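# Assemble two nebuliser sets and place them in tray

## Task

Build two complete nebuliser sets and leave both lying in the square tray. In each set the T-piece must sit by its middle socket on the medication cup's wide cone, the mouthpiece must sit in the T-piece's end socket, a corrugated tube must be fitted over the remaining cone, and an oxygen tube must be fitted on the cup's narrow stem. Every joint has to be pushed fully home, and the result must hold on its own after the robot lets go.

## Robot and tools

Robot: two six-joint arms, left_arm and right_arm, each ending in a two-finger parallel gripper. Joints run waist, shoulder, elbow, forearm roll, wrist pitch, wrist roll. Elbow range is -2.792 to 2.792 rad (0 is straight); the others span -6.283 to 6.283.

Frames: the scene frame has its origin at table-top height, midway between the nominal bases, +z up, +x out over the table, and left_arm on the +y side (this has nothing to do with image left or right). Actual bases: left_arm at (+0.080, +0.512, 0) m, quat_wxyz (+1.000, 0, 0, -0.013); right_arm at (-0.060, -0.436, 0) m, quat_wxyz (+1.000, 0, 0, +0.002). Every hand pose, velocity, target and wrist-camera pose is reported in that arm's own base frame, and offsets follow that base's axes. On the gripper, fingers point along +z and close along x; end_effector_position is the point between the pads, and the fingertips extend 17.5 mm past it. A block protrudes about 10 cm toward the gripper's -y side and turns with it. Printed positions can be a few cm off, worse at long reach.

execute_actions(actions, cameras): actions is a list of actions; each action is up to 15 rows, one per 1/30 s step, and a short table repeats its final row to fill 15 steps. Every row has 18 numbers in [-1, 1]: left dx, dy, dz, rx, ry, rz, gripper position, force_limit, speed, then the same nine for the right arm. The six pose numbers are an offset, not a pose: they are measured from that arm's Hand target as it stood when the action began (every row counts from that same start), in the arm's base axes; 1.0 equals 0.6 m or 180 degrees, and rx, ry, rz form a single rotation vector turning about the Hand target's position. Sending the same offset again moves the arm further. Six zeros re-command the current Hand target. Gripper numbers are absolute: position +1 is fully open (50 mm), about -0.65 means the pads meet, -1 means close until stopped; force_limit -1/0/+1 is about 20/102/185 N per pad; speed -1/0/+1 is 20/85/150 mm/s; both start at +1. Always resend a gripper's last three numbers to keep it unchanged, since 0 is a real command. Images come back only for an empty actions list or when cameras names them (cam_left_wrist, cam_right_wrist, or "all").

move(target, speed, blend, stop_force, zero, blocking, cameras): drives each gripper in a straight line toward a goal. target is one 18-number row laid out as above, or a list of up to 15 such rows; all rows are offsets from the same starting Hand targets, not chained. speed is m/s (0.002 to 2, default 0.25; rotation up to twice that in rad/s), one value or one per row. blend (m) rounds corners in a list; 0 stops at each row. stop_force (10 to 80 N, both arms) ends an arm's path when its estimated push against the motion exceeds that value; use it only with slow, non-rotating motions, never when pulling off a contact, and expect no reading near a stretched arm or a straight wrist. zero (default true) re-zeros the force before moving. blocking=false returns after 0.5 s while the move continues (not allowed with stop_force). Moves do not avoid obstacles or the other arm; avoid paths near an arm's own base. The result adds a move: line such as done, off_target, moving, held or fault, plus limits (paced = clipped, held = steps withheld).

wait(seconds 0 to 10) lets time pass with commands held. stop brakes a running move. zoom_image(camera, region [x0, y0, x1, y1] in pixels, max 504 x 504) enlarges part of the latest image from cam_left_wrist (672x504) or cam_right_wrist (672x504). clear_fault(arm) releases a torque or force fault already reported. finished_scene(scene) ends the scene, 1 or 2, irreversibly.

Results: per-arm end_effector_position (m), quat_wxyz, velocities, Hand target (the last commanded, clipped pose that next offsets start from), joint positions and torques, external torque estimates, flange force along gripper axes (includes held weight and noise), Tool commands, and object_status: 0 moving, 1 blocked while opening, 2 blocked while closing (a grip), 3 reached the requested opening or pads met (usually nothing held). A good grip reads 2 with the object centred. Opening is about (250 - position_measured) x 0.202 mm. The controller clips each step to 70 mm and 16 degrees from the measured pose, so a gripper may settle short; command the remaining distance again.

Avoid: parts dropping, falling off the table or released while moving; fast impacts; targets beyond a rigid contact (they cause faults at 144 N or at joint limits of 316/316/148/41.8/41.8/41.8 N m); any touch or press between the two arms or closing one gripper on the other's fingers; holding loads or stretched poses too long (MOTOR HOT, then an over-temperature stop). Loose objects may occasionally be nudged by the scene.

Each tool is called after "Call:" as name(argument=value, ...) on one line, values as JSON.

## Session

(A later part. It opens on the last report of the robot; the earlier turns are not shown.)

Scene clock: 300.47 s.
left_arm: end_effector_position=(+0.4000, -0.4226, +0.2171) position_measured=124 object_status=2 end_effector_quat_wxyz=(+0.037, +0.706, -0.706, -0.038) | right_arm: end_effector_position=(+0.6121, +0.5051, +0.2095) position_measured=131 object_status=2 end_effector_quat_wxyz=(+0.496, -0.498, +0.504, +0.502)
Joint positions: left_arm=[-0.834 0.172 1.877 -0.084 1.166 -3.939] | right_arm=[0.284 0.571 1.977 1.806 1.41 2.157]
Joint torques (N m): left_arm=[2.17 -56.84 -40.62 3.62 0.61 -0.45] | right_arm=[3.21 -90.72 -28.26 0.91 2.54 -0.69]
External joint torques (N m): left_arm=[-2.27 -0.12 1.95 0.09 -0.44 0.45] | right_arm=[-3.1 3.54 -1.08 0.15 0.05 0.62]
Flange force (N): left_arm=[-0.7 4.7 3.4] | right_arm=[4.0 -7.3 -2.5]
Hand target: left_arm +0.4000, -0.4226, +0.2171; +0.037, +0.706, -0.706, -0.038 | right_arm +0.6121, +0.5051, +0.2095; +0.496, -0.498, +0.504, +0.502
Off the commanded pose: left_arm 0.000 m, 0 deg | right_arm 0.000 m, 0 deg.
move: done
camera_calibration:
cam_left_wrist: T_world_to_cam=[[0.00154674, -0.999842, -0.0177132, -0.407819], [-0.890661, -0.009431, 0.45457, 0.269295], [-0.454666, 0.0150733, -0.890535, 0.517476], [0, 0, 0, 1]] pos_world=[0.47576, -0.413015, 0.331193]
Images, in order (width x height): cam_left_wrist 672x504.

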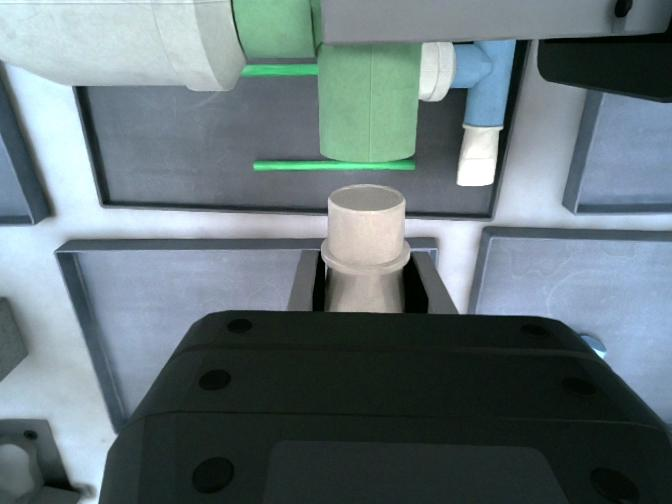

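Call:
move(target=[0.0667,0.0015,0,0,0,0,-1,-0.2,-0.6,0,0,0,0,0,0,-1,0,-0.8], speed=0.02, stop_force=20, cameras=["cam_left_wrist"])

Call:
zoom_image(camera="cam_left_wrist", region=[290, 130, 450, 290])

Scene clock: 302.63 s.
left_arm: end_effector_position=(+0.4235, -0.4221, +0.2170) position_measured=124 object_status=2 end_effector_quat_wxyz=(+0.037, +0.706, -0.706, -0.038) | right_arm: end_effector_position=(+0.6121, +0.5051, +0.2095) position_measured=131 object_status=2 end_effector_quat_wxyz=(+0.496, -0.498, +0.504, +0.502)
Joint positions: left_arm=[-0.805 0.198 1.846 -0.082 1.174 -3.912] | right_arm=[0.284 0.571 1.977 1.806 1.41 2.157]
Joint torques (N m): left_arm=[11.7 -55.89 -47.06 8.15 -4.54 -0.42] | right_arm=[15.55 -95.37 -19.67 -3.96 7.32 -0.32]
External joint torques (N m): left_arm=[-11.81 -3.88 8.15 -4.42 4.71 0.42] | right_arm=[-15.51 8.17 -9.56 5.03 -4.72 0.24]
Flange force (N): left_arm=[-0.3 27.5 0.4] | right_arm=[8.9 -30.4 -3.6]
Hand target: left_arm +0.4235, -0.4221, +0.2171; +0.037, +0.706, -0.706, -0.038 (not the last commanded pose) | right_arm +0.6121, +0.5051, +0.2095; +0.496, -0.498, +0.504, +0.502
Off the commanded pose: left_arm 0.017 m, 0 deg | right_arm 0.000 m, 0 deg.
move: contact (left_arm)
camera_calibration:
cam_left_wrist: T_world_to_cam=[[0.00149729, -0.99984, -0.017803, -0.407202], [-0.890478, -0.00943388, 0.454929, 0.290156], [-0.455024, 0.015172, -0.89035, 0.528266], [0, 0, 0, 1]] pos_world=[0.499361, -0.412415, 0.331092]
Images, in order (width x height): cam_left_wrist 672x504.

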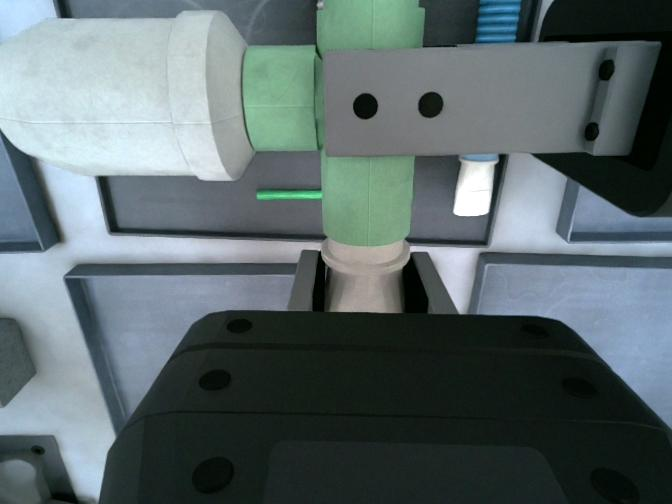

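Scaled by 3.150 from the camera's 672x504 image, which has a finer 960x720 frame.

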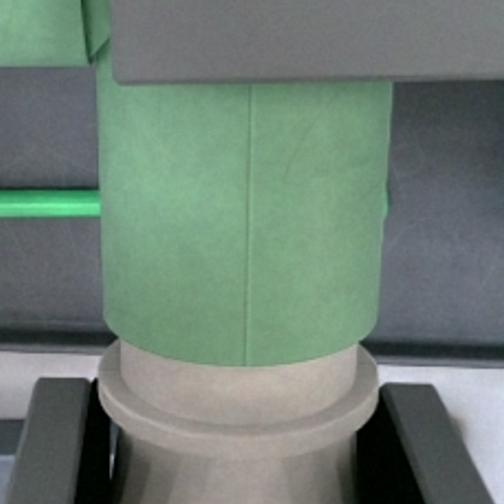

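Call:
move(target=[0.0167,0.0004,0,0,0,0,-1,-0.2,-0.6,0,0,0,0,0,0,-1,0,-0.8], speed=0.02, stop_force=60, zero=false)

Call:
move(target=[0.0133,0.0003,0,0,0,0,-1,-0.2,-0.6,0,0,0,0,0,0,-1,0,-0.8], speed=0.02, stop_force=78, zero=false, cameras=["cam_left_wrist"])

Call:
zoom_image(camera="cam_left_wrist", region=[310, 220, 430, 300])

Scene clock: 304.00 s.
left_arm: end_effector_position=(+0.4308, -0.4219, +0.2170) position_measured=124 object_status=2 end_effector_quat_wxyz=(+0.037, +0.706, -0.706, -0.038) | right_arm: end_effector_position=(+0.6121, +0.5051, +0.2094) position_measured=131 object_status=2 end_effector_quat_wxyz=(+0.496, -0.498, +0.504, +0.502)
Joint positions: left_arm=[-0.796 0.206 1.836 -0.081 1.177 -3.904] | right_arm=[0.284 0.571 1.977 1.806 1.41 2.157]
Joint torques (N m): left_arm=[32.3 -46.67 -57.87 17.92 -14.66 -0.48] | right_arm=[39.27 -107.75 -3.29 -12.38 18.29 0.49]
External joint torques (N m): left_arm=[-32.05 -14.38 18.94 -14.17 14.85 0.48] | right_arm=[-39.37 20.47 -26.04 13.47 -15.7 -0.57]
Flange force (N): left_arm=[0.7 75.6 -8.8] | right_arm=[22.6 -78.6 -4.0]
Hand target: left_arm +0.4307, -0.4219, +0.2171; +0.037, +0.706, -0.706, -0.038 (not the last commanded pose) | right_arm +0.6121, +0.5051, +0.2095; +0.496, -0.498, +0.504, +0.502
Off the commanded pose: left_arm 0.003 m, 0 deg | right_arm 0.000 m, 0 deg.
move: contact (left_arm)

Scene clock: 304.67 s.
left_arm: end_effector_position=(+0.4321, -0.4218, +0.2171) position_measured=124 object_status=2 end_effector_quat_wxyz=(+0.037, +0.706, -0.706, -0.038) | right_arm: end_effector_position=(+0.6122, +0.5051, +0.2095) position_measured=131 object_status=2 end_effector_quat_wxyz=(+0.496, -0.498, +0.504, +0.502)
Joint positions: left_arm=[-0.794 0.207 1.834 -0.081 1.178 -3.902] | right_arm=[0.284 0.571 1.977 1.806 1.41 2.157]
Joint torques (N m): left_arm=[40.33 -46.05 -66.29 21.87 -19.29 -0.43] | right_arm=[50.27 -108.44 5.96 -17.4 21.59 0.51]
External joint torques (N m): left_arm=[-40.12 -14.79 27.32 -18.11 19.47 0.43] | right_arm=[-50.22 20.97 -35.44 18.48 -18.99 -0.58]
Flange force (N): left_arm=[0.1 95.4 -6.2] | right_arm=[21.4 -99.2 -4.6]
Hand target: left_arm +0.4321, -0.4218, +0.2171; +0.037, +0.706, -0.706, -0.038 (not the last commanded pose) | right_arm +0.6121, +0.5051, +0.2095; +0.496, -0.498, +0.504, +0.502
Off the commanded pose: left_arm 0.007 m, 0 deg | right_arm 0.000 m, 0 deg.
move: contact (left_arm)
camera_calibration:
cam_left_wrist: T_world_to_cam=[[0.00152794, -0.999838, -0.0179387, -0.406985], [-0.890112, -0.00953522, 0.455642, 0.297443], [-0.45574, 0.0152712, -0.889982, 0.532503], [0, 0, 0, 1]] pos_world=[0.508063, -0.412215, 0.33109]
Images, in order (width x height): cam_left_wrist 672x504.

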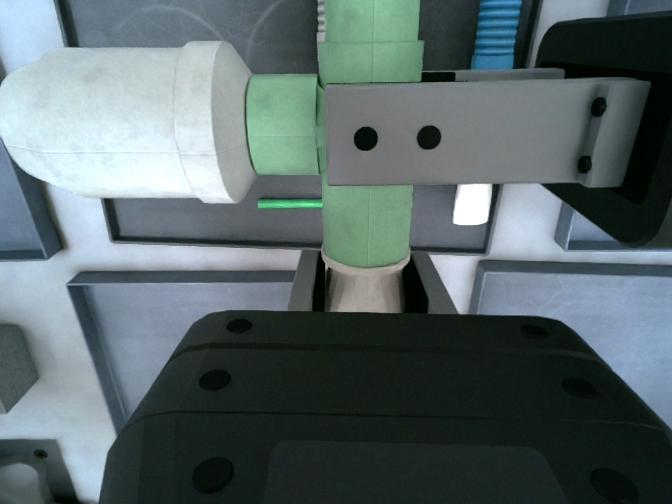

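Scaled by 4.200 from the camera's 672x504 image, which has a finer 960x720 frame.

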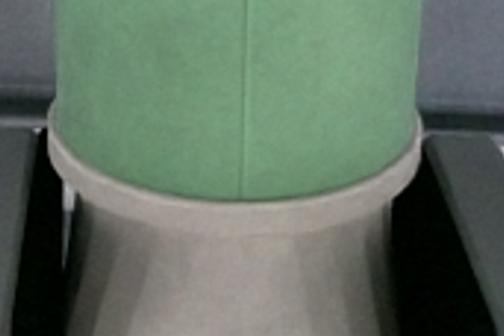

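Call:
move(target=[0.005,0.0001,0,0,0,0,-1,-0.2,-0.6,0,0,0,0,0,0,-1,0,-0.8], speed=0.006, stop_force=10, cameras=["cam_left_wrist"])

Call:
zoom_image(camera="cam_left_wrist", region=[310, 220, 430, 300])

Scene clock: 305.77 s.
left_arm: end_effector_position=(+0.4327, -0.4218, +0.2171) position_measured=124 object_status=2 end_effector_quat_wxyz=(+0.037, +0.706, -0.706, -0.038) | right_arm: end_effector_position=(+0.6121, +0.5051, +0.2095) position_measured=131 object_status=2 end_effector_quat_wxyz=(+0.496, -0.498, +0.504, +0.502)
Joint positions: left_arm=[-0.794 0.208 1.833 -0.081 1.178 -3.901] | right_arm=[0.284 0.571 1.977 1.806 1.41 2.157]
Joint torques (N m): left_arm=[47.03 -44.31 -71.82 24.94 -22.91 -0.42] | right_arm=[58.88 -111.04 12.35 -20.77 24.61 0.64]
External joint torques (N m): left_arm=[-46.98 -16.47 32.99 -21.2 23.09 0.42] | right_arm=[-58.94 23.87 -41.65 21.85 -22.02 -0.72]
Flange force (N): left_arm=[-0.1 112.0 -6.0] | right_arm=[24.3 -115.7 -5.6]
Hand target: left_arm +0.4327, -0.4218, +0.2171; +0.037, +0.706, -0.706, -0.038 (not the last commanded pose) | right_arm +0.6121, +0.5051, +0.2095; +0.496, -0.498, +0.504, +0.502
Off the commanded pose: left_arm 0.002 m, 0 deg | right_arm 0.000 m, 0 deg.
move: contact (left_arm)
camera_calibration:
cam_left_wrist: T_world_to_cam=[[0.00147973, -0.999836, -0.0180285, -0.406932], [-0.890051, -0.0095353, 0.455761, 0.297908], [-0.455858, 0.0153719, -0.88992, 0.532858], [0, 0, 0, 1]] pos_world=[0.508663, -0.412215, 0.33109]
Images, in order (width x height): cam_left_wrist 672x504.

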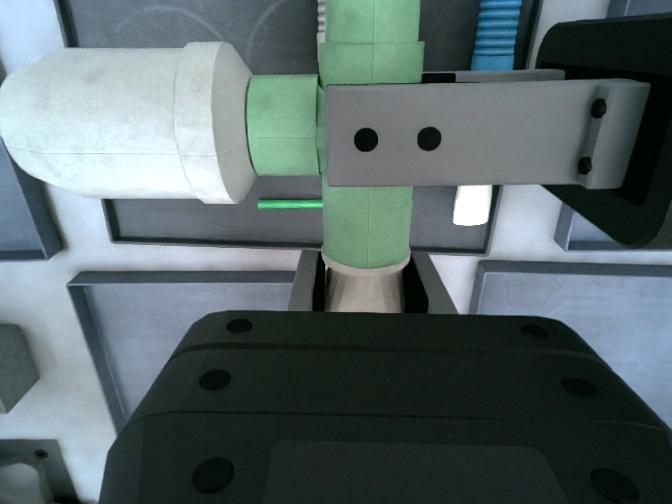

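Scaled by 4.200 from the camera's 672x504 image, which has a finer 960x720 frame.

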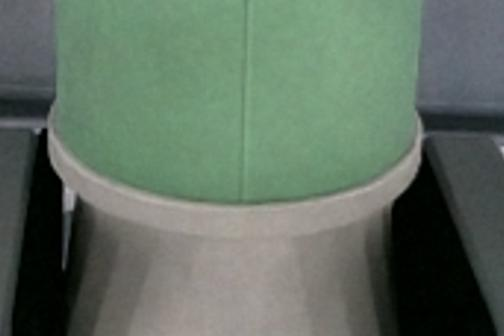

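Call:
move(target=[[-0.0025,0,0,0,0,0,-1,-0.2,-0.6,0,0,0,0,0,0,-1,0,-0.8],[-0.0025,0,0,0,0,0,0.6,-0.4,-0.6,0,0,0,0,0,0,-1,0,-0.8],[-0.15,0,0,0,0,0,0.6,-0.4,-0.6,0,0,0,0,0,0,-1,0,-0.8],[-0.15,0,0.15,0,0,0,0.6,-0.4,-0.6,0,0,0,0,0,0,-1,0,-0.8]], blend=[0,0,0.03,0], speed=[0.02,0.05,0.15,0.3])

Call:
move(target=[[0.06,0,0,-0.0266,-0.0003,-0.4938,0.3,-0.2,-0.6,0,-0.5467,0,0,0,0,-1,0,-0.8],[0.248,0.0215,-0.2453,-0.0531,-0.0007,-0.9876,0.3,-0.2,-0.6,0,-0.5467,0,0,0,0,-1,0,-0.8]], blend=[0.05,0], speed=0.35, cameras=["cam_left_wrist"])

Call:
zoom_image(camera="cam_left_wrist", region=[250, 60, 450, 310])

Scene clock: 309.00 s.
left_arm: end_effector_position=(+0.3427, -0.4217, +0.3071) position_measured=63 object_status=3 end_effector_quat_wxyz=(+0.037, +0.706, -0.706, -0.038) | right_arm: end_effector_position=(+0.6121, +0.5051, +0.2095) position_measured=131 object_status=2 end_effector_quat_wxyz=(+0.496, -0.498, +0.504, +0.502)
Joint positions: left_arm=[-0.907 0.052 1.839 -0.086 1.319 -4.025] | right_arm=[0.284 0.571 1.977 1.806 1.41 2.157]
Joint torques (N m): left_arm=[2.03 -46.91 -43.28 3.88 0.56 -0.42] | right_arm=[3.06 -90.88 -28.6 0.97 2.55 -0.68]
External joint torques (N m): left_arm=[-2.15 0.21 1.84 0.07 -0.4 0.42] | right_arm=[-3.19 3.69 -0.77 0.12 0.04 0.6]
Flange force (N): left_arm=[-0.2 4.0 3.8] | right_arm=[4.2 -6.9 -2.8]
Hand target: left_arm +0.3427, -0.4218, +0.3071; +0.037, +0.706, -0.706, -0.038 | right_arm +0.6121, +0.5051, +0.2095; +0.496, -0.498, +0.504, +0.502
Off the commanded pose: left_arm 0.000 m, 0 deg | right_arm 0.000 m, 0 deg.
move: done

Scene clock: 313.87 s.
left_arm: end_effector_position=(+0.4915, -0.4089, +0.1598) position_measured=107 object_status=3 end_effector_quat_wxyz=(+0.000, +0.695, +0.719, -0.001) | right_arm: end_effector_position=(+0.6121, +0.1771, +0.2095) position_measured=131 object_status=2 end_effector_quat_wxyz=(+0.496, -0.498, +0.504, +0.502)
Joint positions: left_arm=[-0.747 0.271 1.865 -0.001 1.005 -0.781] | right_arm=[-0.239 0.546 2.03 1.366 1.694 2.135]
Joint torques (N m): left_arm=[2.19 -64.9 -38.82 3.59 0.42 -0.38] | right_arm=[3.32 -85.94 -25.88 1.99 2.62 -0.72]
External joint torques (N m): left_arm=[-2.1 -0.87 1.82 0.06 -0.36 0.38] | right_arm=[-3.13 3.5 -0.9 0.11 0.01 0.64]
Flange force (N): left_arm=[1.4 -5.6 1.5] | right_arm=[4.0 -4.7 -5.7]
Hand target: left_arm +0.4915, -0.4089, +0.1599; +0.000, +0.695, +0.719, -0.001 | right_arm +0.6121, +0.1771, +0.2095; +0.496, -0.498, +0.504, +0.502
Off the commanded pose: left_arm 0.000 m, 0 deg | right_arm 0.000 m, 0 deg.
move: done
camera_calibration:
cam_left_wrist: T_world_to_cam=[[-0.0379073, 0.999133, -0.017226, 0.441423], [0.93293, 0.0415618, 0.357651, -0.482987], [0.358057, -0.00251306, -0.933697, 0.108174], [0, 0, 0, 1]] pos_world=[0.428594, -0.420695, 0.281346]
Images, in order (width x height): cam_left_wrist 672x504.

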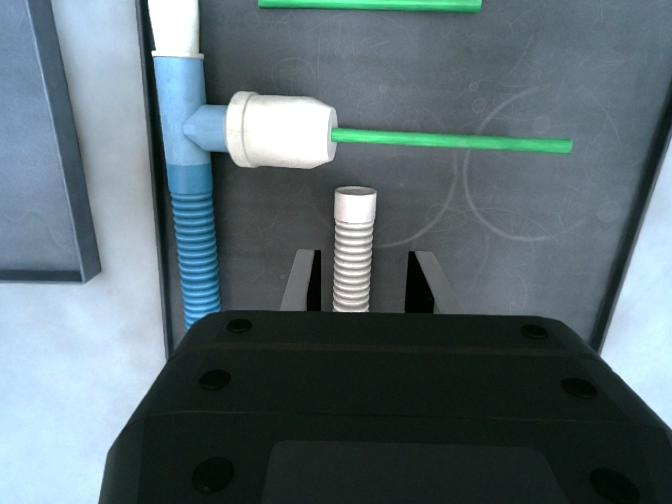

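Scaled by 2.016 from the camera's 672x504 image, which has a finer 960x720 frame.

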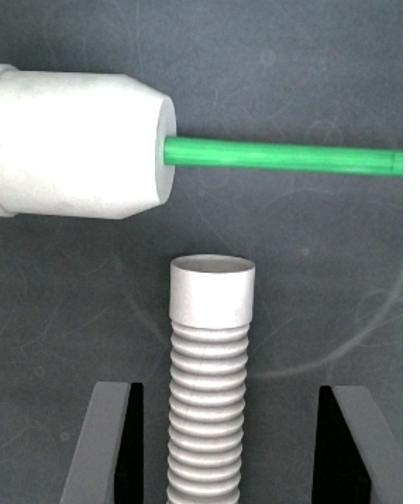

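Call:
move(target=[[0.044,0.0032,-0.15,0,0,-0.0039,0.6,-0.2,-0.6,0,0,0,0,0,0,-1,0,-0.8],[0.044,0.0032,-0.2297,0,0,-0.0039,0.6,-0.2,-0.6,0,0,0,0,0,0,-1,0,-0.8]], blend=[0.02,0], speed=[0.2,0.1], cameras=["cam_left_wrist"])

Call:
zoom_image(camera="cam_left_wrist", region=[250, 120, 450, 310])

Scene clock: 316.30 s.
left_arm: end_effector_position=(+0.5178, -0.4069, +0.0220) position_measured=63 object_status=3 end_effector_quat_wxyz=(+0.000, +0.699, +0.715, -0.001) | right_arm: end_effector_position=(+0.6121, +0.1771, +0.2095) position_measured=131 object_status=2 end_effector_quat_wxyz=(+0.496, -0.498, +0.504, +0.502)
Joint positions: left_arm=[-0.718 0.445 1.923 -0.002 0.774 -0.739] | right_arm=[-0.239 0.546 2.03 1.366 1.694 2.135]
Joint torques (N m): left_arm=[2.35 -75.48 -32.3 2.96 0.45 -0.42] | right_arm=[3.16 -85.9 -26.04 1.97 2.63 -0.66]
External joint torques (N m): left_arm=[-2.33 -1.62 1.47 0.08 -0.41 0.42] | right_arm=[-3.05 3.64 -0.63 0.12 0 0.59]
Flange force (N): left_arm=[1.2 -6.0 -0.6] | right_arm=[4.4 -4.3 -5.5]
Hand target: left_arm +0.5179, -0.4070, +0.0221; +0.000, +0.699, +0.715, -0.001 | right_arm +0.6121, +0.1771, +0.2095; +0.496, -0.498, +0.504, +0.502
Off the commanded pose: left_arm 0.000 m, 0 deg | right_arm 0.000 m, 0 deg.
move: done
camera_calibration:
cam_left_wrist: T_world_to_cam=[[-0.0257568, 0.99952, -0.0172347, 0.432044], [0.93338, 0.0302187, 0.357615, -0.463228], [0.357964, -0.00687553, -0.93371, -0.0317627], [0, 0, 0, 1]] pos_world=[0.454865, -0.418057, 0.143446]
Images, in order (width x height): cam_left_wrist 672x504.

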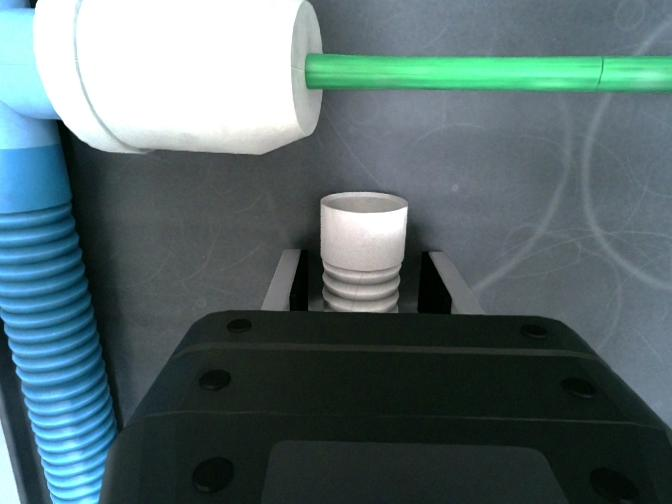

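Scaled by 2.520 from the camera's 672x504 image, which has a finer 960x720 frame.

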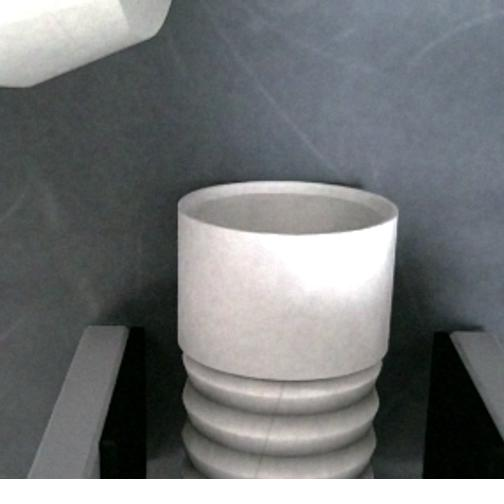

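Call:
move(target=[0,0,0,0,0,0,-1,0.2,-0.6,0,0,0,0,0,0,-1,0,-0.8])

Scene clock: 317.03 s.
left_arm: end_effector_position=(+0.5179, -0.4070, +0.0220) position_measured=143 object_status=2 end_effector_quat_wxyz=(+0.000, +0.699, +0.715, -0.001) | right_arm: end_effector_position=(+0.6121, +0.1771, +0.2095) position_measured=131 object_status=2 end_effector_quat_wxyz=(+0.496, -0.498, +0.504, +0.502)
Joint positions: left_arm=[-0.718 0.445 1.922 -0.002 0.774 -0.739] | right_arm=[-0.239 0.546 2.03 1.366 1.694 2.135]
Joint torques (N m): left_arm=[1.99 -75.68 -32.31 2.95 0.45 -0.4] | right_arm=[3.38 -85.54 -25.93 1.99 2.62 -0.65]
External joint torques (N m): left_arm=[-1.76 -0.65 1.72 0.07 -0.4 0.4] | right_arm=[-3.46 3.3 -0.73 0.11 0 0.58]
Flange force (N): left_arm=[1.4 -4.9 0.7] | right_arm=[3.9 -4.0 -6.1]
Hand target: left_arm +0.5179, -0.4070, +0.0221; +0.000, +0.699, +0.715, -0.001 | right_arm +0.6121, +0.1771, +0.2095; +0.496, -0.498, +0.504, +0.502
Off the commanded pose: left_arm 0.000 m, 0 deg | right_arm 0.000 m, 0 deg.
move: done

Call:
move(target=[[0,0,0.2,0,0,0,-1,0.2,-0.6,0,0,0,0,0,0,-1,0,-0.8],[0.1368,-0.0175,0.325,0,-0.0036,0.0054,-1,0.2,-0.6,0,0,0,0,0,0,-1,0,-0.8],[0.1368,-0.0175,0.325,0,-0.0036,0.0054,-1,0.2,-0.6,0,0.5467,0,0,0,0,-1,0,-0.8]], blend=[0.03,0.0,0], speed=[0.2,0.2,0.3])

Call:
move(target=[-0.0667,0,0,0,0,0,-1,0.2,-0.6,0,0,0,0,0,0,-1,0,-0.8], speed=0.1, cameras=["cam_left_wrist"])

Call:
zoom_image(camera="cam_left_wrist", region=[300, 0, 430, 180])

Call:
zoom_image(camera="cam_left_wrist", region=[300, 170, 430, 310])

Scene clock: 320.37 s.
left_arm: end_effector_position=(+0.6000, -0.4175, +0.2170) position_measured=143 object_status=2 end_effector_quat_wxyz=(+0.004, +0.693, +0.721, +0.003) | right_arm: end_effector_position=(+0.6121, +0.5051, +0.2095) position_measured=131 object_status=2 end_effector_quat_wxyz=(+0.496, -0.498, +0.504, +0.502)
Joint positions: left_arm=[-0.657 0.356 1.631 0.006 1.145 -0.7] | right_arm=[0.284 0.571 1.977 1.806 1.41 2.157]
Joint torques (N m): left_arm=[2.34 -76.65 -42.23 3.93 0.42 -0.38] | right_arm=[3.52 -90.68 -28.46 0.95 2.56 -0.66]
External joint torques (N m): left_arm=[-2.4 -0.81 1.97 0.06 -0.4 0.38] | right_arm=[-3.55 3.33 -0.91 0.13 0.04 0.58]
Flange force (N): left_arm=[1.3 -6.3 2.1] | right_arm=[3.7 -7.0 -3.3]
Hand target: left_arm +0.6000, -0.4175, +0.2171; +0.004, +0.693, +0.721, +0.003 | right_arm +0.6121, +0.5051, +0.2095; +0.496, -0.498, +0.504, +0.502
Off the commanded pose: left_arm 0.000 m, 0 deg | right_arm 0.000 m, 0 deg.
move: done

Scene clock: 321.10 s.
left_arm: end_effector_position=(+0.5600, -0.4175, +0.2171) position_measured=143 object_status=2 end_effector_quat_wxyz=(+0.004, +0.693, +0.721, +0.003) | right_arm: end_effector_position=(+0.6121, +0.5051, +0.2095) position_measured=131 object_status=2 end_effector_quat_wxyz=(+0.496, -0.498, +0.504, +0.502)
Joint positions: left_arm=[-0.693 0.308 1.698 0.007 1.126 -0.735] | right_arm=[0.284 0.571 1.977 1.806 1.41 2.157]
Joint torques (N m): left_arm=[2.32 -71.56 -41.78 3.9 0.43 -0.41] | right_arm=[3.46 -91.11 -28.53 0.94 2.55 -0.72]
External joint torques (N m): left_arm=[-2.26 -1.13 1.78 0.06 -0.4 0.41] | right_arm=[-3.46 4.14 -0.63 0.13 0.03 0.65]
Flange force (N): left_arm=[1.5 -6.1 1.7] | right_arm=[4.8 -7.2 -3.1]
Hand target: left_arm +0.5600, -0.4175, +0.2171; +0.004, +0.693, +0.721, +0.003 | right_arm +0.6121, +0.5051, +0.2095; +0.496, -0.498, +0.504, +0.502
Off the commanded pose: left_arm 0.000 m, 0 deg | right_arm 0.000 m, 0 deg.
move: done
camera_calibration:
cam_left_wrist: T_world_to_cam=[[-0.0423904, 0.998944, -0.0177277, 0.45616], [0.928582, 0.0459402, 0.368273, -0.565037], [0.368699, -0.000850382, -0.929549, 0.130855], [0, 0, 0, 1]] pos_world=[0.495774, -0.429609, 0.337811]
Images, in order (width x height): cam_left_wrist 672x504.

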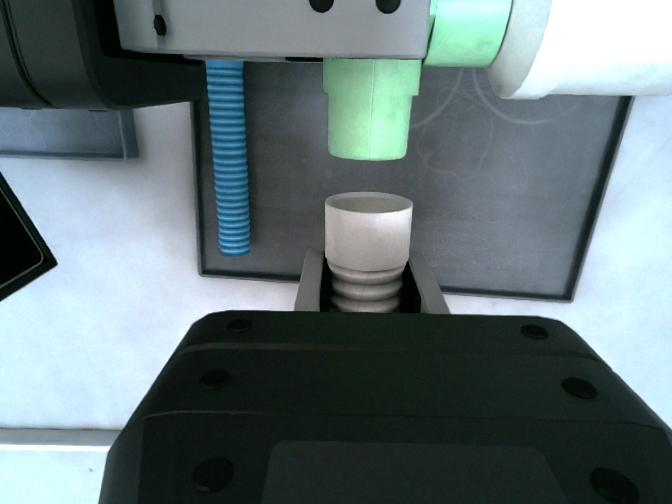

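Scaled by 2.800 from the camera's 672x504 image, which has a finer 960x720 frame.

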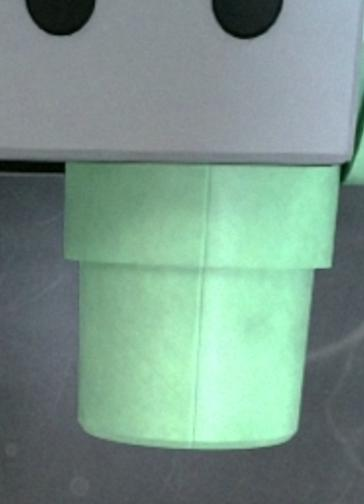

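Scaled by 3.600 from the camera's 672x504 image, which has a finer 960x720 frame.

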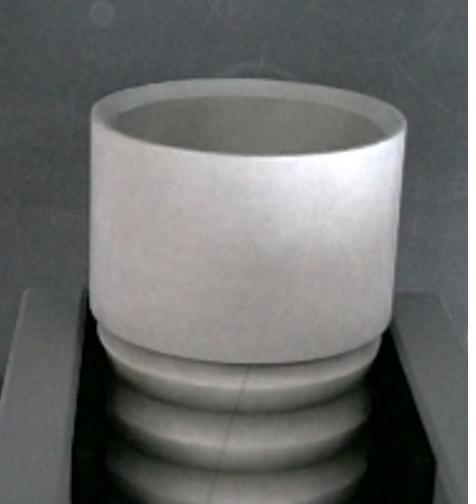

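Call:
move(target=[-0.0167,-0.0023,0,0,0,0,-1,0.2,-0.6,0,0,0,0,0,0,-1,0,-0.8], speed=0.05, cameras=["cam_left_wrist"])

Call:
zoom_image(camera="cam_left_wrist", region=[300, 80, 430, 280])

Scene clock: 322.67 s.
left_arm: end_effector_position=(+0.5499, -0.4189, +0.2171) position_measured=143 object_status=2 end_effector_quat_wxyz=(+0.004, +0.693, +0.721, +0.003) | right_arm: end_effector_position=(+0.6121, +0.5051, +0.2095) position_measured=131 object_status=2 end_effector_quat_wxyz=(+0.496, -0.498, +0.504, +0.502)
Joint positions: left_arm=[-0.704 0.298 1.712 0.007 1.123 -0.746] | right_arm=[0.284 0.571 1.977 1.806 1.41 2.157]
Joint torques (N m): left_arm=[2.14 -70.26 -41.71 3.86 0.39 -0.41] | right_arm=[2.75 -91.17 -28.45 0.97 2.55 -0.7]
External joint torques (N m): left_arm=[-1.81 -1.36 1.78 0.1 -0.37 0.41] | right_arm=[-2.75 4.2 -0.85 0.1 0.03 0.62]
Flange force (N): left_arm=[2.2 -5.8 1.5] | right_arm=[4.9 -7.4 -1.9]
Hand target: left_arm +0.5499, -0.4189, +0.2171; +0.004, +0.693, +0.721, +0.003 | right_arm +0.6121, +0.5051, +0.2095; +0.496, -0.498, +0.504, +0.502
Off the commanded pose: left_arm 0.000 m, 0 deg | right_arm 0.000 m, 0 deg.
move: done
camera_calibration:
cam_left_wrist: T_world_to_cam=[[-0.0423904, 0.998944, -0.0177277, 0.457135], [0.928582, 0.0459402, 0.368273, -0.555687], [0.368699, -0.000850382, -0.929549, 0.13454], [0, 0, 0, 1]] pos_world=[0.485774, -0.431009, 0.337811]
Images, in order (width x height): cam_left_wrist 672x504.

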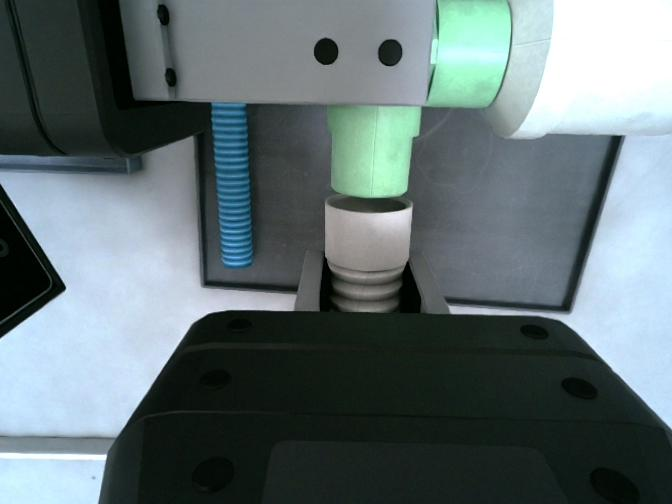

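Scaled by 2.520 from the camera's 672x504 image, which has a finer 960x720 frame.

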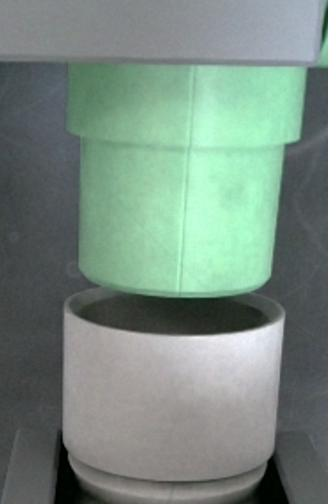

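Call:
zoom_image(camera="cam_left_wrist", region=[320, 100, 425, 205])

Call:
zoom_image(camera="cam_left_wrist", region=[315, 180, 425, 290])

Scaled by 4.800 from the camera's 672x504 image, which has a finer 960x720 frame.

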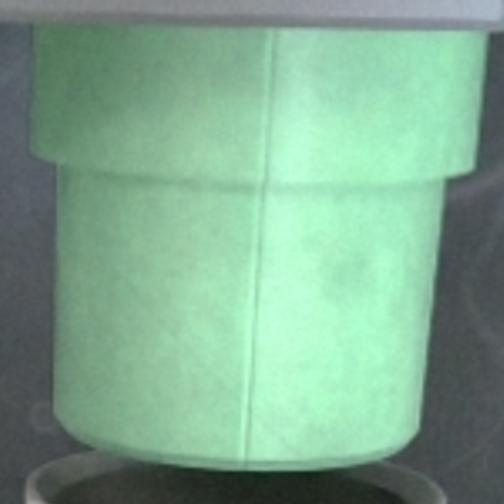

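Scaled by 4.582 from the camera's 672x504 image, which has a finer 960x720 frame.

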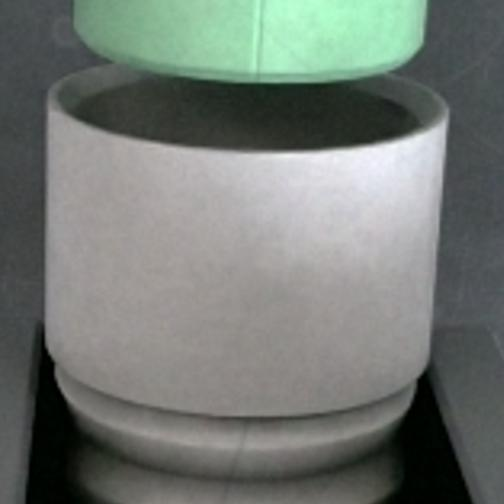

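Call:
move(target=[0,-0.001,0,0,0,-0.0042,-1,0.2,-0.6,0,0,0,0,0,0,-1,0,-0.8], speed=0.05, cameras=["cam_left_wrist"])

Call:
zoom_image(camera="cam_left_wrist", region=[320, 100, 425, 205])

Call:
zoom_image(camera="cam_left_wrist", region=[315, 180, 425, 290])

Scene clock: 324.57 s.
left_arm: end_effector_position=(+0.5499, -0.4195, +0.2171) position_measured=143 object_status=2 end_effector_quat_wxyz=(+0.004, +0.698, +0.716, +0.003) | right_arm: end_effector_position=(+0.6121, +0.5051, +0.2095) position_measured=131 object_status=2 end_effector_quat_wxyz=(+0.496, -0.498, +0.504, +0.502)
Joint positions: left_arm=[-0.704 0.298 1.712 0.007 1.123 -0.733] | right_arm=[0.284 0.571 1.977 1.806 1.41 2.157]
Joint torques (N m): left_arm=[2.21 -70.27 -41.72 3.84 0.46 -0.4] | right_arm=[3.17 -90.65 -28.5 0.98 2.54 -0.69]
External joint torques (N m): left_arm=[-2.12 -0.74 2 0.09 -0.44 0.4] | right_arm=[-3.13 3.63 -0.83 0.09 0.05 0.61]
Flange force (N): left_arm=[1.5 -5.8 2.2] | right_arm=[4.1 -7.0 -2.7]
Hand target: left_arm +0.5499, -0.4195, +0.2171; +0.004, +0.698, +0.716, +0.003 | right_arm +0.6121, +0.5051, +0.2095; +0.496, -0.498, +0.504, +0.502
Off the commanded pose: left_arm 0.000 m, 0 deg | right_arm 0.000 m, 0 deg.
move: done
camera_calibration:
cam_left_wrist: T_world_to_cam=[[-0.0292575, 0.999416, -0.0176533, 0.450686], [0.929089, 0.0337045, 0.368316, -0.561015], [0.368696, -0.00562549, -0.929533, 0.132565], [0, 0, 0, 1]] pos_world=[0.485543, -0.430768, 0.33781]
Images, in order (width x height): cam_left_wrist 672x504.

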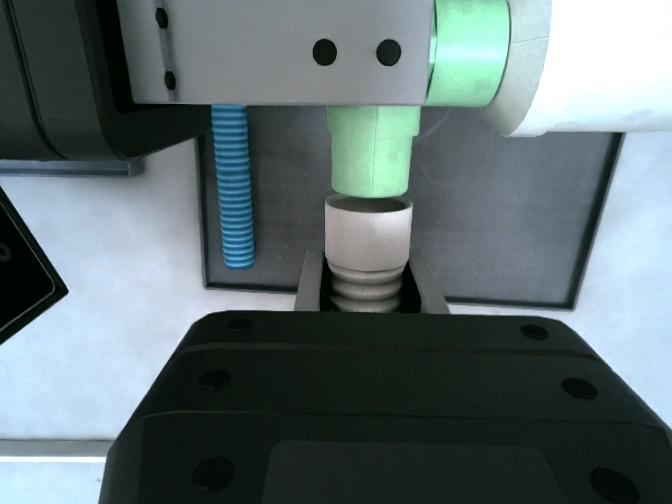

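Scaled by 4.800 from the camera's 672x504 image, which has a finer 960x720 frame.

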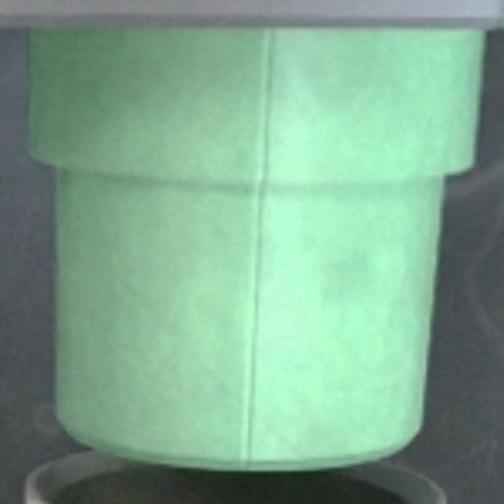

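Scaled by 4.582 from the camera's 672x504 image, which has a finer 960x720 frame.

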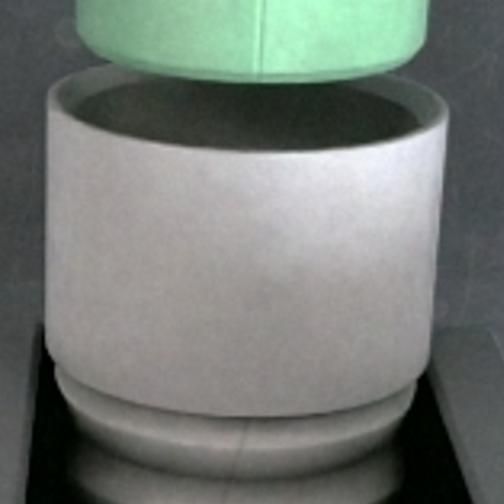

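Call:
move(target=[0,-0.0005,0,0,0,-0.0028,-1,0.2,-0.6,0,0,0,0,0,0,-1,0,-0.8], speed=0.05)

Call:
move(target=[-0.0583,-0.0015,0,0,0,0,-1,0.2,-0.6,0,0,0,0,0,0,-1,0,-0.8], speed=0.025, stop_force=25, cameras=["cam_left_wrist"])

Call:
zoom_image(camera="cam_left_wrist", region=[300, 100, 430, 290])

Scene clock: 325.70 s.
left_arm: end_effector_position=(+0.5499, -0.4198, +0.2171) position_measured=143 object_status=2 end_effector_quat_wxyz=(+0.004, +0.701, +0.713, +0.003) | right_arm: end_effector_position=(+0.6121, +0.5051, +0.2095) position_measured=131 object_status=2 end_effector_quat_wxyz=(+0.496, -0.498, +0.504, +0.502)
Joint positions: left_arm=[-0.704 0.298 1.711 0.007 1.123 -0.725] | right_arm=[0.284 0.571 1.977 1.806 1.41 2.157]
Joint torques (N m): left_arm=[2 -70.51 -41.62 3.86 0.45 -0.41] | right_arm=[3.25 -90.85 -28.52 0.96 2.62 -0.72]
External joint torques (N m): left_arm=[-2.17 -0.53 1.83 0.07 -0.43 0.41] | right_arm=[-3.26 3.57 -0.78 0.12 -0.03 0.65]
Flange force (N): left_arm=[1.0 -5.4 2.2] | right_arm=[4.0 -6.9 -2.9]
Hand target: left_arm +0.5499, -0.4198, +0.2171; +0.004, +0.701, +0.713, +0.003 | right_arm +0.6121, +0.5051, +0.2095; +0.496, -0.498, +0.504, +0.502
Off the commanded pose: left_arm 0.000 m, 0 deg | right_arm 0.000 m, 0 deg.
move: done

Scene clock: 327.27 s.
left_arm: end_effector_position=(+0.5308, -0.4203, +0.2171) position_measured=143 object_status=2 end_effector_quat_wxyz=(+0.005, +0.701, +0.713, +0.004) | right_arm: end_effector_position=(+0.6121, +0.5051, +0.2095) position_measured=131 object_status=2 end_effector_quat_wxyz=(+0.496, -0.498, +0.504, +0.502)
Joint positions: left_arm=[-0.724 0.276 1.741 0.007 1.115 -0.744] | right_arm=[0.284 0.571 1.977 1.806 1.41 2.157]
Joint torques (N m): left_arm=[-14.06 -77.01 -37.53 -3.23 6.05 -0.55] | right_arm=[-9.03 -79.25 -38.11 6.46 -5.27 -0.12]
External joint torques (N m): left_arm=[14.09 8.48 -1.96 7.14 -6.02 0.55] | right_arm=[9.21 -7.99 8.8 -5.4 7.86 0.04]
Flange force (N): left_arm=[7.5 24.8 14.8] | right_arm=[-8.2 25.5 -8.4]
Hand target: left_arm +0.5308, -0.4202, +0.2171; +0.005, +0.701, +0.713, +0.004 (not the last commanded pose) | right_arm +0.6121, +0.5051, +0.2095; +0.496, -0.498, +0.504, +0.502
Off the commanded pose: left_arm 0.016 m, 0 deg | right_arm 0.000 m, 0 deg.
move: contact (left_arm)
camera_calibration:
cam_left_wrist: T_world_to_cam=[[-0.0204475, 0.999634, -0.0177356, 0.44641], [0.929212, 0.0255479, 0.368664, -0.546874], [0.368982, -0.00894188, -0.929393, 0.138132], [0, 0, 0, 1]] pos_world=[0.466321, -0.43104, 0.337909]
Images, in order (width x height): cam_left_wrist 672x504.

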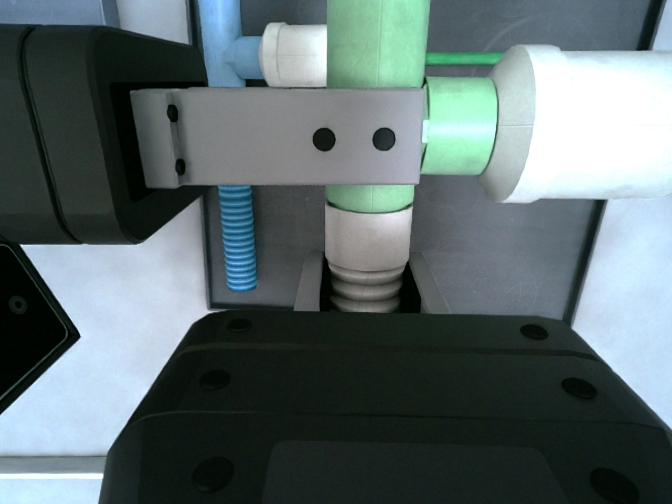

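Scaled by 2.653 from the camera's 672x504 image, which has a finer 960x720 frame.

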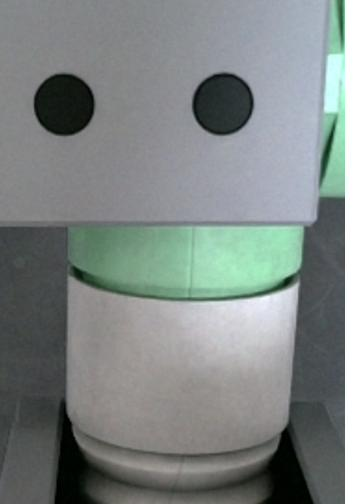

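Call:
move(target=[-0.0167,-0.0005,0,0,0,0,-1,0.2,-0.6,0,0,0,0,0,0,-1,0,-0.8], speed=0.02, stop_force=75, zero=false, cameras=["cam_left_wrist"])

Call:
zoom_image(camera="cam_left_wrist", region=[310, 180, 430, 290])

Scene clock: 328.43 s.
left_arm: end_effector_position=(+0.5272, -0.4204, +0.2171) position_measured=143 object_status=2 end_effector_quat_wxyz=(+0.005, +0.701, +0.713, +0.004) | right_arm: end_effector_position=(+0.6120, +0.5051, +0.2095) position_measured=131 object_status=2 end_effector_quat_wxyz=(+0.496, -0.498, +0.504, +0.502)
Joint positions: left_arm=[-0.727 0.272 1.747 0.008 1.113 -0.748] | right_arm=[0.284 0.571 1.977 1.806 1.41 2.157]
Joint torques (N m): left_arm=[-41.01 -83.14 -16.33 -15 19.25 -0.68] | right_arm=[-39.55 -71.15 -63.71 20.18 -16.5 0.19]
External joint torques (N m): left_arm=[41.15 14.57 -23.47 18.94 -19.24 0.68] | right_arm=[39.59 -16.07 34.4 -19.11 19.09 -0.27]
Flange force (N): left_arm=[8.6 86.8 20.7] | right_arm=[-13.3 88.5 -9.8]
Hand target: left_arm +0.5272, -0.4204, +0.2171; +0.005, +0.701, +0.713, +0.004 (not the last commanded pose) | right_arm +0.6121, +0.5051, +0.2095; +0.496, -0.498, +0.504, +0.502
Off the commanded pose: left_arm 0.006 m, 0 deg | right_arm 0.000 m, 0 deg.
move: contact (left_arm)
camera_calibration:
cam_left_wrist: T_world_to_cam=[[-0.0204543, 0.999629, -0.0179754, 0.446414], [0.928896, 0.0256505, 0.369451, -0.543472], [0.369775, -0.00914037, -0.929076, 0.138844], [0, 0, 0, 1]] pos_world=[0.462619, -0.431039, 0.337807]
Images, in order (width x height): cam_left_wrist 672x504.

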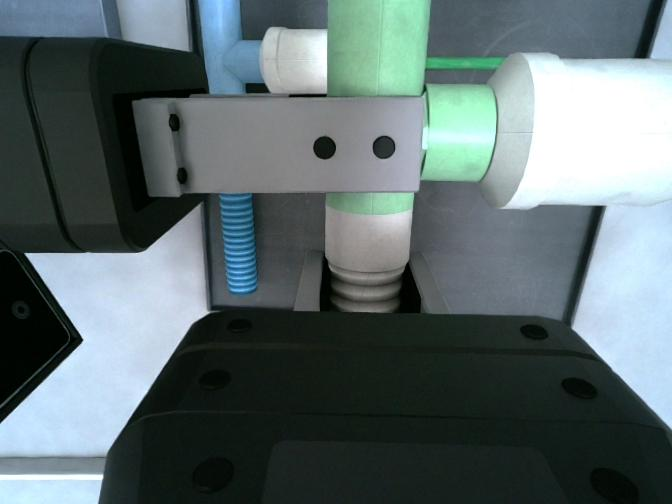

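Scaled by 4.200 from the camera's 672x504 image, which has a finer 960x720 frame.

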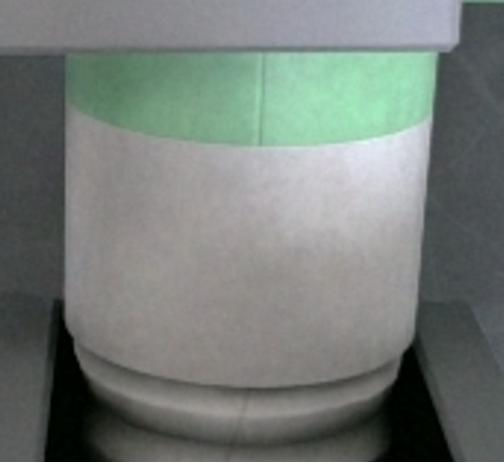

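Call:
move(target=[[0.0025,0,0,0,0,0,-1,0.2,-0.6,0,0,0,0,0,0,-1,0,-0.8],[0.0025,0,0,0,0,0,0.6,-0.2,-0.6,0,0,0,0,0,0,-1,0,-0.8],[0.0025,0,0.14,0,0,0,0.6,-0.2,-0.6,0,0,0,0,0,0,-1,0,-0.8]], blend=0, speed=[0.02,0.05,0.15], cameras=["cam_left_wrist"])

Call:
zoom_image(camera="cam_left_wrist", region=[250, 150, 450, 310])

Scene clock: 330.97 s.
left_arm: end_effector_position=(+0.5287, -0.4203, +0.3012) position_measured=63 object_status=3 end_effector_quat_wxyz=(+0.005, +0.701, +0.713, +0.004) | right_arm: end_effector_position=(+0.6121, +0.5051, +0.2095) position_measured=131 object_status=2 end_effector_quat_wxyz=(+0.496, -0.498, +0.504, +0.502)
Joint positions: left_arm=[-0.726 0.224 1.648 0.007 1.26 -0.745] | right_arm=[0.284 0.571 1.977 1.806 1.41 2.157]
Joint torques (N m): left_arm=[2.07 -64.91 -44.02 4.06 0.4 -0.39] | right_arm=[3.07 -91.35 -28.5 0.98 2.57 -0.7]
External joint torques (N m): left_arm=[-1.89 -0.46 2.11 0.1 -0.38 0.39] | right_arm=[-3.07 4.52 -0.68 0.08 0.02 0.62]
Flange force (N): left_arm=[1.5 -5.4 3.0] | right_arm=[5.4 -7.5 -2.4]
Hand target: left_arm +0.5287, -0.4204, +0.3011; +0.005, +0.701, +0.713, +0.004 | right_arm +0.6121, +0.5051, +0.2095; +0.496, -0.498, +0.504, +0.502
Off the commanded pose: left_arm 0.000 m, 0 deg | right_arm 0.000 m, 0 deg.
move: done
camera_calibration:
cam_left_wrist: T_world_to_cam=[[-0.020361, 0.999632, -0.0179398, 0.447897], [0.928898, 0.0255506, 0.369453, -0.575943], [0.369775, -0.00914179, -0.929076, 0.216331], [0, 0, 0, 1]] pos_world=[0.464119, -0.431039, 0.421807]
Images, in order (width x height): cam_left_wrist 672x504.

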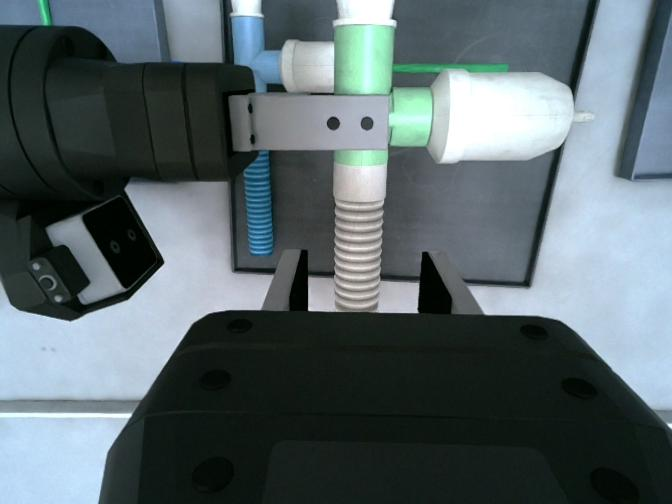

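Scaled by 2.520 from the camera's 672x504 image, which has a finer 960x720 frame.

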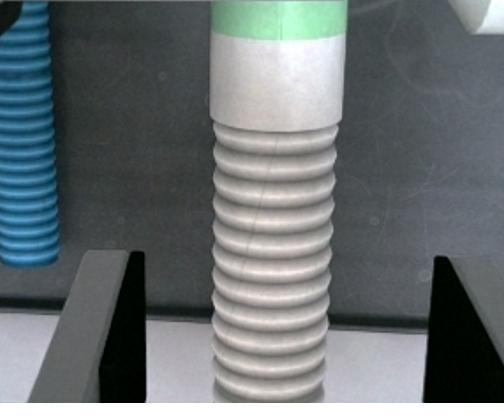

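Call:
move(target=[[0,0,0.13,0,0,0,0.6,-0.2,-0.6,0,-0.5667,0,0,0,0,-1,0,-0.8],[-0.2385,-0.0362,-0.2352,-0.0029,0.0035,0.5009,0.0,-0.2,-0.6,0,-0.5667,0,0,0,0,-1,0,-0.8]], blend=0, speed=0.35, cameras=["cam_left_wrist"])

Call:
zoom_image(camera="cam_left_wrist", region=[250, 120, 450, 310])

Scene clock: 335.97 s.
left_arm: end_effector_position=(+0.3856, -0.4421, +0.1600) position_measured=152 object_status=3 end_effector_quat_wxyz=(+0.000, -0.010, +1.000, +0.000) | right_arm: end_effector_position=(+0.6121, +0.1651, +0.2095) position_measured=131 object_status=2 end_effector_quat_wxyz=(+0.496, -0.498, +0.504, +0.502)
Joint positions: left_arm=[-0.912 0.196 1.964 0 0.982 -2.503] | right_arm=[-0.257 0.548 2.025 1.35 1.705 2.135]
Joint torques (N m): left_arm=[2.25 -56.73 -38.4 3.5 0.31 -0.45] | right_arm=[3.24 -86.24 -25.92 1.95 2.66 -0.75]
External joint torques (N m): left_arm=[-1.95 -0.45 1.83 0.11 -0.37 0.45] | right_arm=[-3.03 3.53 -0.88 0.18 -0.02 0.67]
Flange force (N): left_arm=[4.7 1.7 2.0] | right_arm=[4.0 -4.7 -5.5]
Hand target: left_arm +0.3856, -0.4421, +0.1600; +0.000, -0.010, +1.000, +0.000 | right_arm +0.6121, +0.1651, +0.2095; +0.496, -0.498, +0.504, +0.502
Off the commanded pose: left_arm 0.000 m, 0 deg | right_arm 0.000 m, 0 deg.
move: done
camera_calibration:
cam_left_wrist: T_world_to_cam=[[-0.999589, -0.0235046, -0.0164042, 0.389233], [-0.0278177, 0.933485, 0.357535, 0.381948], [0.00690939, 0.357844, -0.933756, 0.440821], [0, 0, 0, 1]] pos_world=[0.396652, -0.50514, 0.281445]
Images, in order (width x height): cam_left_wrist 672x504.

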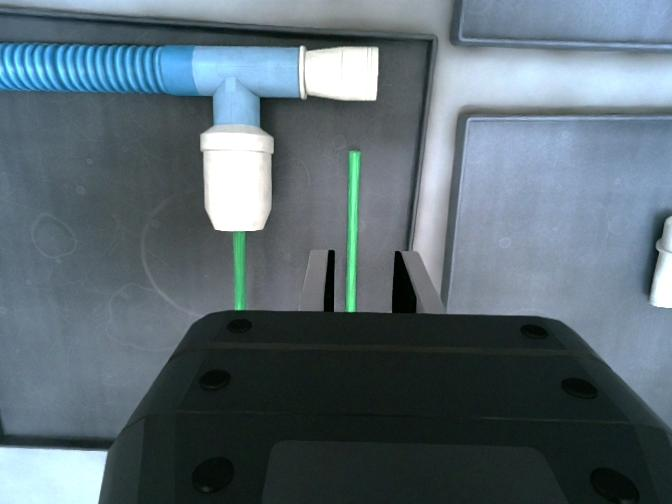

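Scaled by 2.520 from the camera's 672x504 image, which has a finer 960x720 frame.

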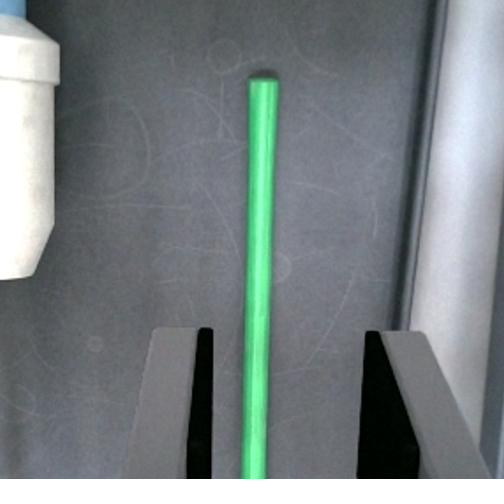

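Call:
move(target=[[-0.0007,0.0022,-0.15,0,0,0,0.0,-0.2,-0.6,0,0,0,0,0,0,-1,0,-0.8],[-0.0007,0.0022,-0.232,0,0,0,0.0,-0.2,-0.6,0,0,0,0,0,0,-1,0,-0.8]], blend=[0.02,0], speed=[0.2,0.1], cameras=["cam_left_wrist"])

Call:
move(target=[0,0,0,0,0,0,-1,-0.2,-0.6,0,0,0,0,0,0,-1,0,-0.8], cameras=["cam_left_wrist"])

Scene clock: 337.60 s.
left_arm: end_effector_position=(+0.3852, -0.4407, +0.0208) position_measured=152 object_status=3 end_effector_quat_wxyz=(+0.000, -0.010, +1.000, +0.000) | right_arm: end_effector_position=(+0.6121, +0.1651, +0.2095) position_measured=131 object_status=2 end_effector_quat_wxyz=(+0.496, -0.498, +0.504, +0.502)
Joint positions: left_arm=[-0.911 0.358 2.068 0 0.715 -2.502] | right_arm=[-0.257 0.548 2.025 1.35 1.705 2.135]
Joint torques (N m): left_arm=[2.1 -65.82 -30.31 2.78 0.33 -0.4] | right_arm=[2.9 -86.47 -25.78 2.04 2.58 -0.69]
External joint torques (N m): left_arm=[-1.85 -0.61 1.3 0.08 -0.4 0.4] | right_arm=[-2.85 4.05 -0.95 0.1 0.04 0.62]
Flange force (N): left_arm=[4.3 1.2 0.6] | right_arm=[4.8 -5.3 -5.5]
Hand target: left_arm +0.3852, -0.4408, +0.0208; +0.000, -0.010, +1.000, +0.000 | right_arm +0.6121, +0.1651, +0.2095; +0.496, -0.498, +0.504, +0.502
Off the commanded pose: left_arm 0.000 m, 0 deg | right_arm 0.000 m, 0 deg.
move: done
camera_calibration:
cam_left_wrist: T_world_to_cam=[[-0.99959, -0.023539, -0.0163104, 0.386552], [-0.0278163, 0.933484, 0.357538, 0.430398], [0.0068094, 0.357845, -0.933756, 0.310384], [0, 0, 0, 1]] pos_world=[0.396252, -0.50374, 0.142244]
Images, in order (width x height): cam_left_wrist 672x504.

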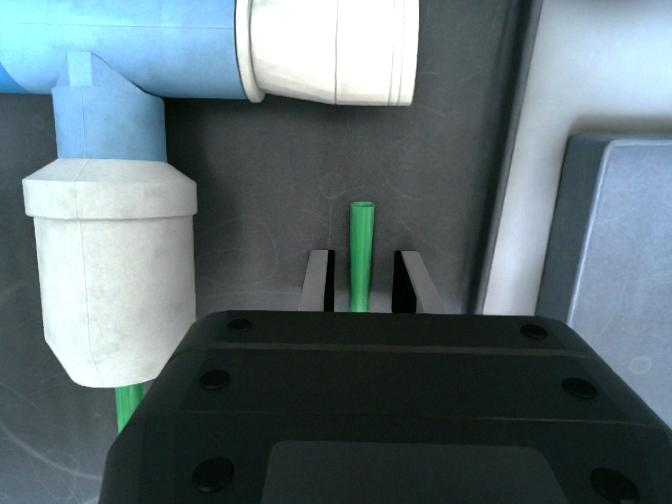

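Scene clock: 338.17 s.
left_arm: end_effector_position=(+0.3852, -0.4407, +0.0208) position_measured=226 object_status=2 end_effector_quat_wxyz=(+0.000, -0.010, +1.000, +0.000) | right_arm: end_effector_position=(+0.6121, +0.1651, +0.2095) position_measured=131 object_status=2 end_effector_quat_wxyz=(+0.496, -0.498, +0.504, +0.502)
Joint positions: left_arm=[-0.911 0.358 2.068 0 0.715 -2.502] | right_arm=[-0.257 0.548 2.025 1.35 1.705 2.135]
Joint torques (N m): left_arm=[2.52 -66.09 -30.38 2.79 0.34 -0.42] | right_arm=[3.22 -85.99 -25.83 2.01 2.62 -0.71]
External joint torques (N m): left_arm=[-2.29 -0.48 1.48 0.06 -0.41 0.42] | right_arm=[-3.15 3.58 -0.89 0.12 0 0.64]
Flange force (N): left_arm=[5.0 0.9 0.9] | right_arm=[4.1 -4.6 -5.8]
Hand target: left_arm +0.3852, -0.4408, +0.0208; +0.000, -0.010, +1.000, +0.000 | right_arm +0.6121, +0.1651, +0.2095; +0.496, -0.498, +0.504, +0.502
Off the commanded pose: left_arm 0.000 m, 0 deg | right_arm 0.000 m, 0 deg.
move: done
camera_calibration:
cam_left_wrist: T_world_to_cam=[[-0.999589, -0.0235064, -0.0164049, 0.386581], [-0.0278196, 0.933485, 0.357535, 0.4304], [0.00690936, 0.357844, -0.933756, 0.310344], [0, 0, 0, 1]] pos_world=[0.396252, -0.50374, 0.142245]
Images, in order (width x height): cam_left_wrist 672x504.

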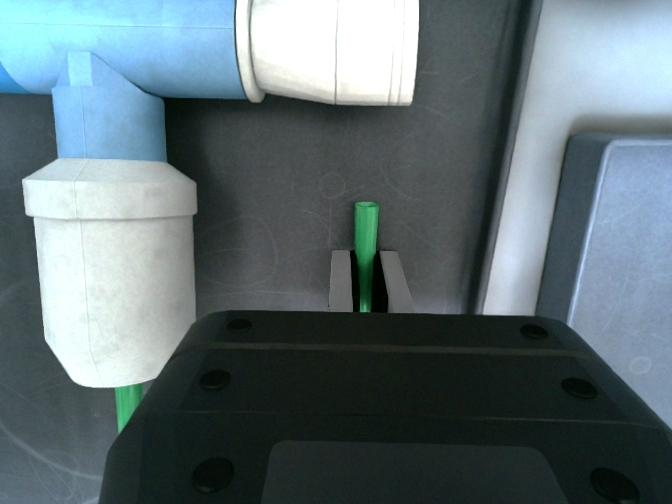

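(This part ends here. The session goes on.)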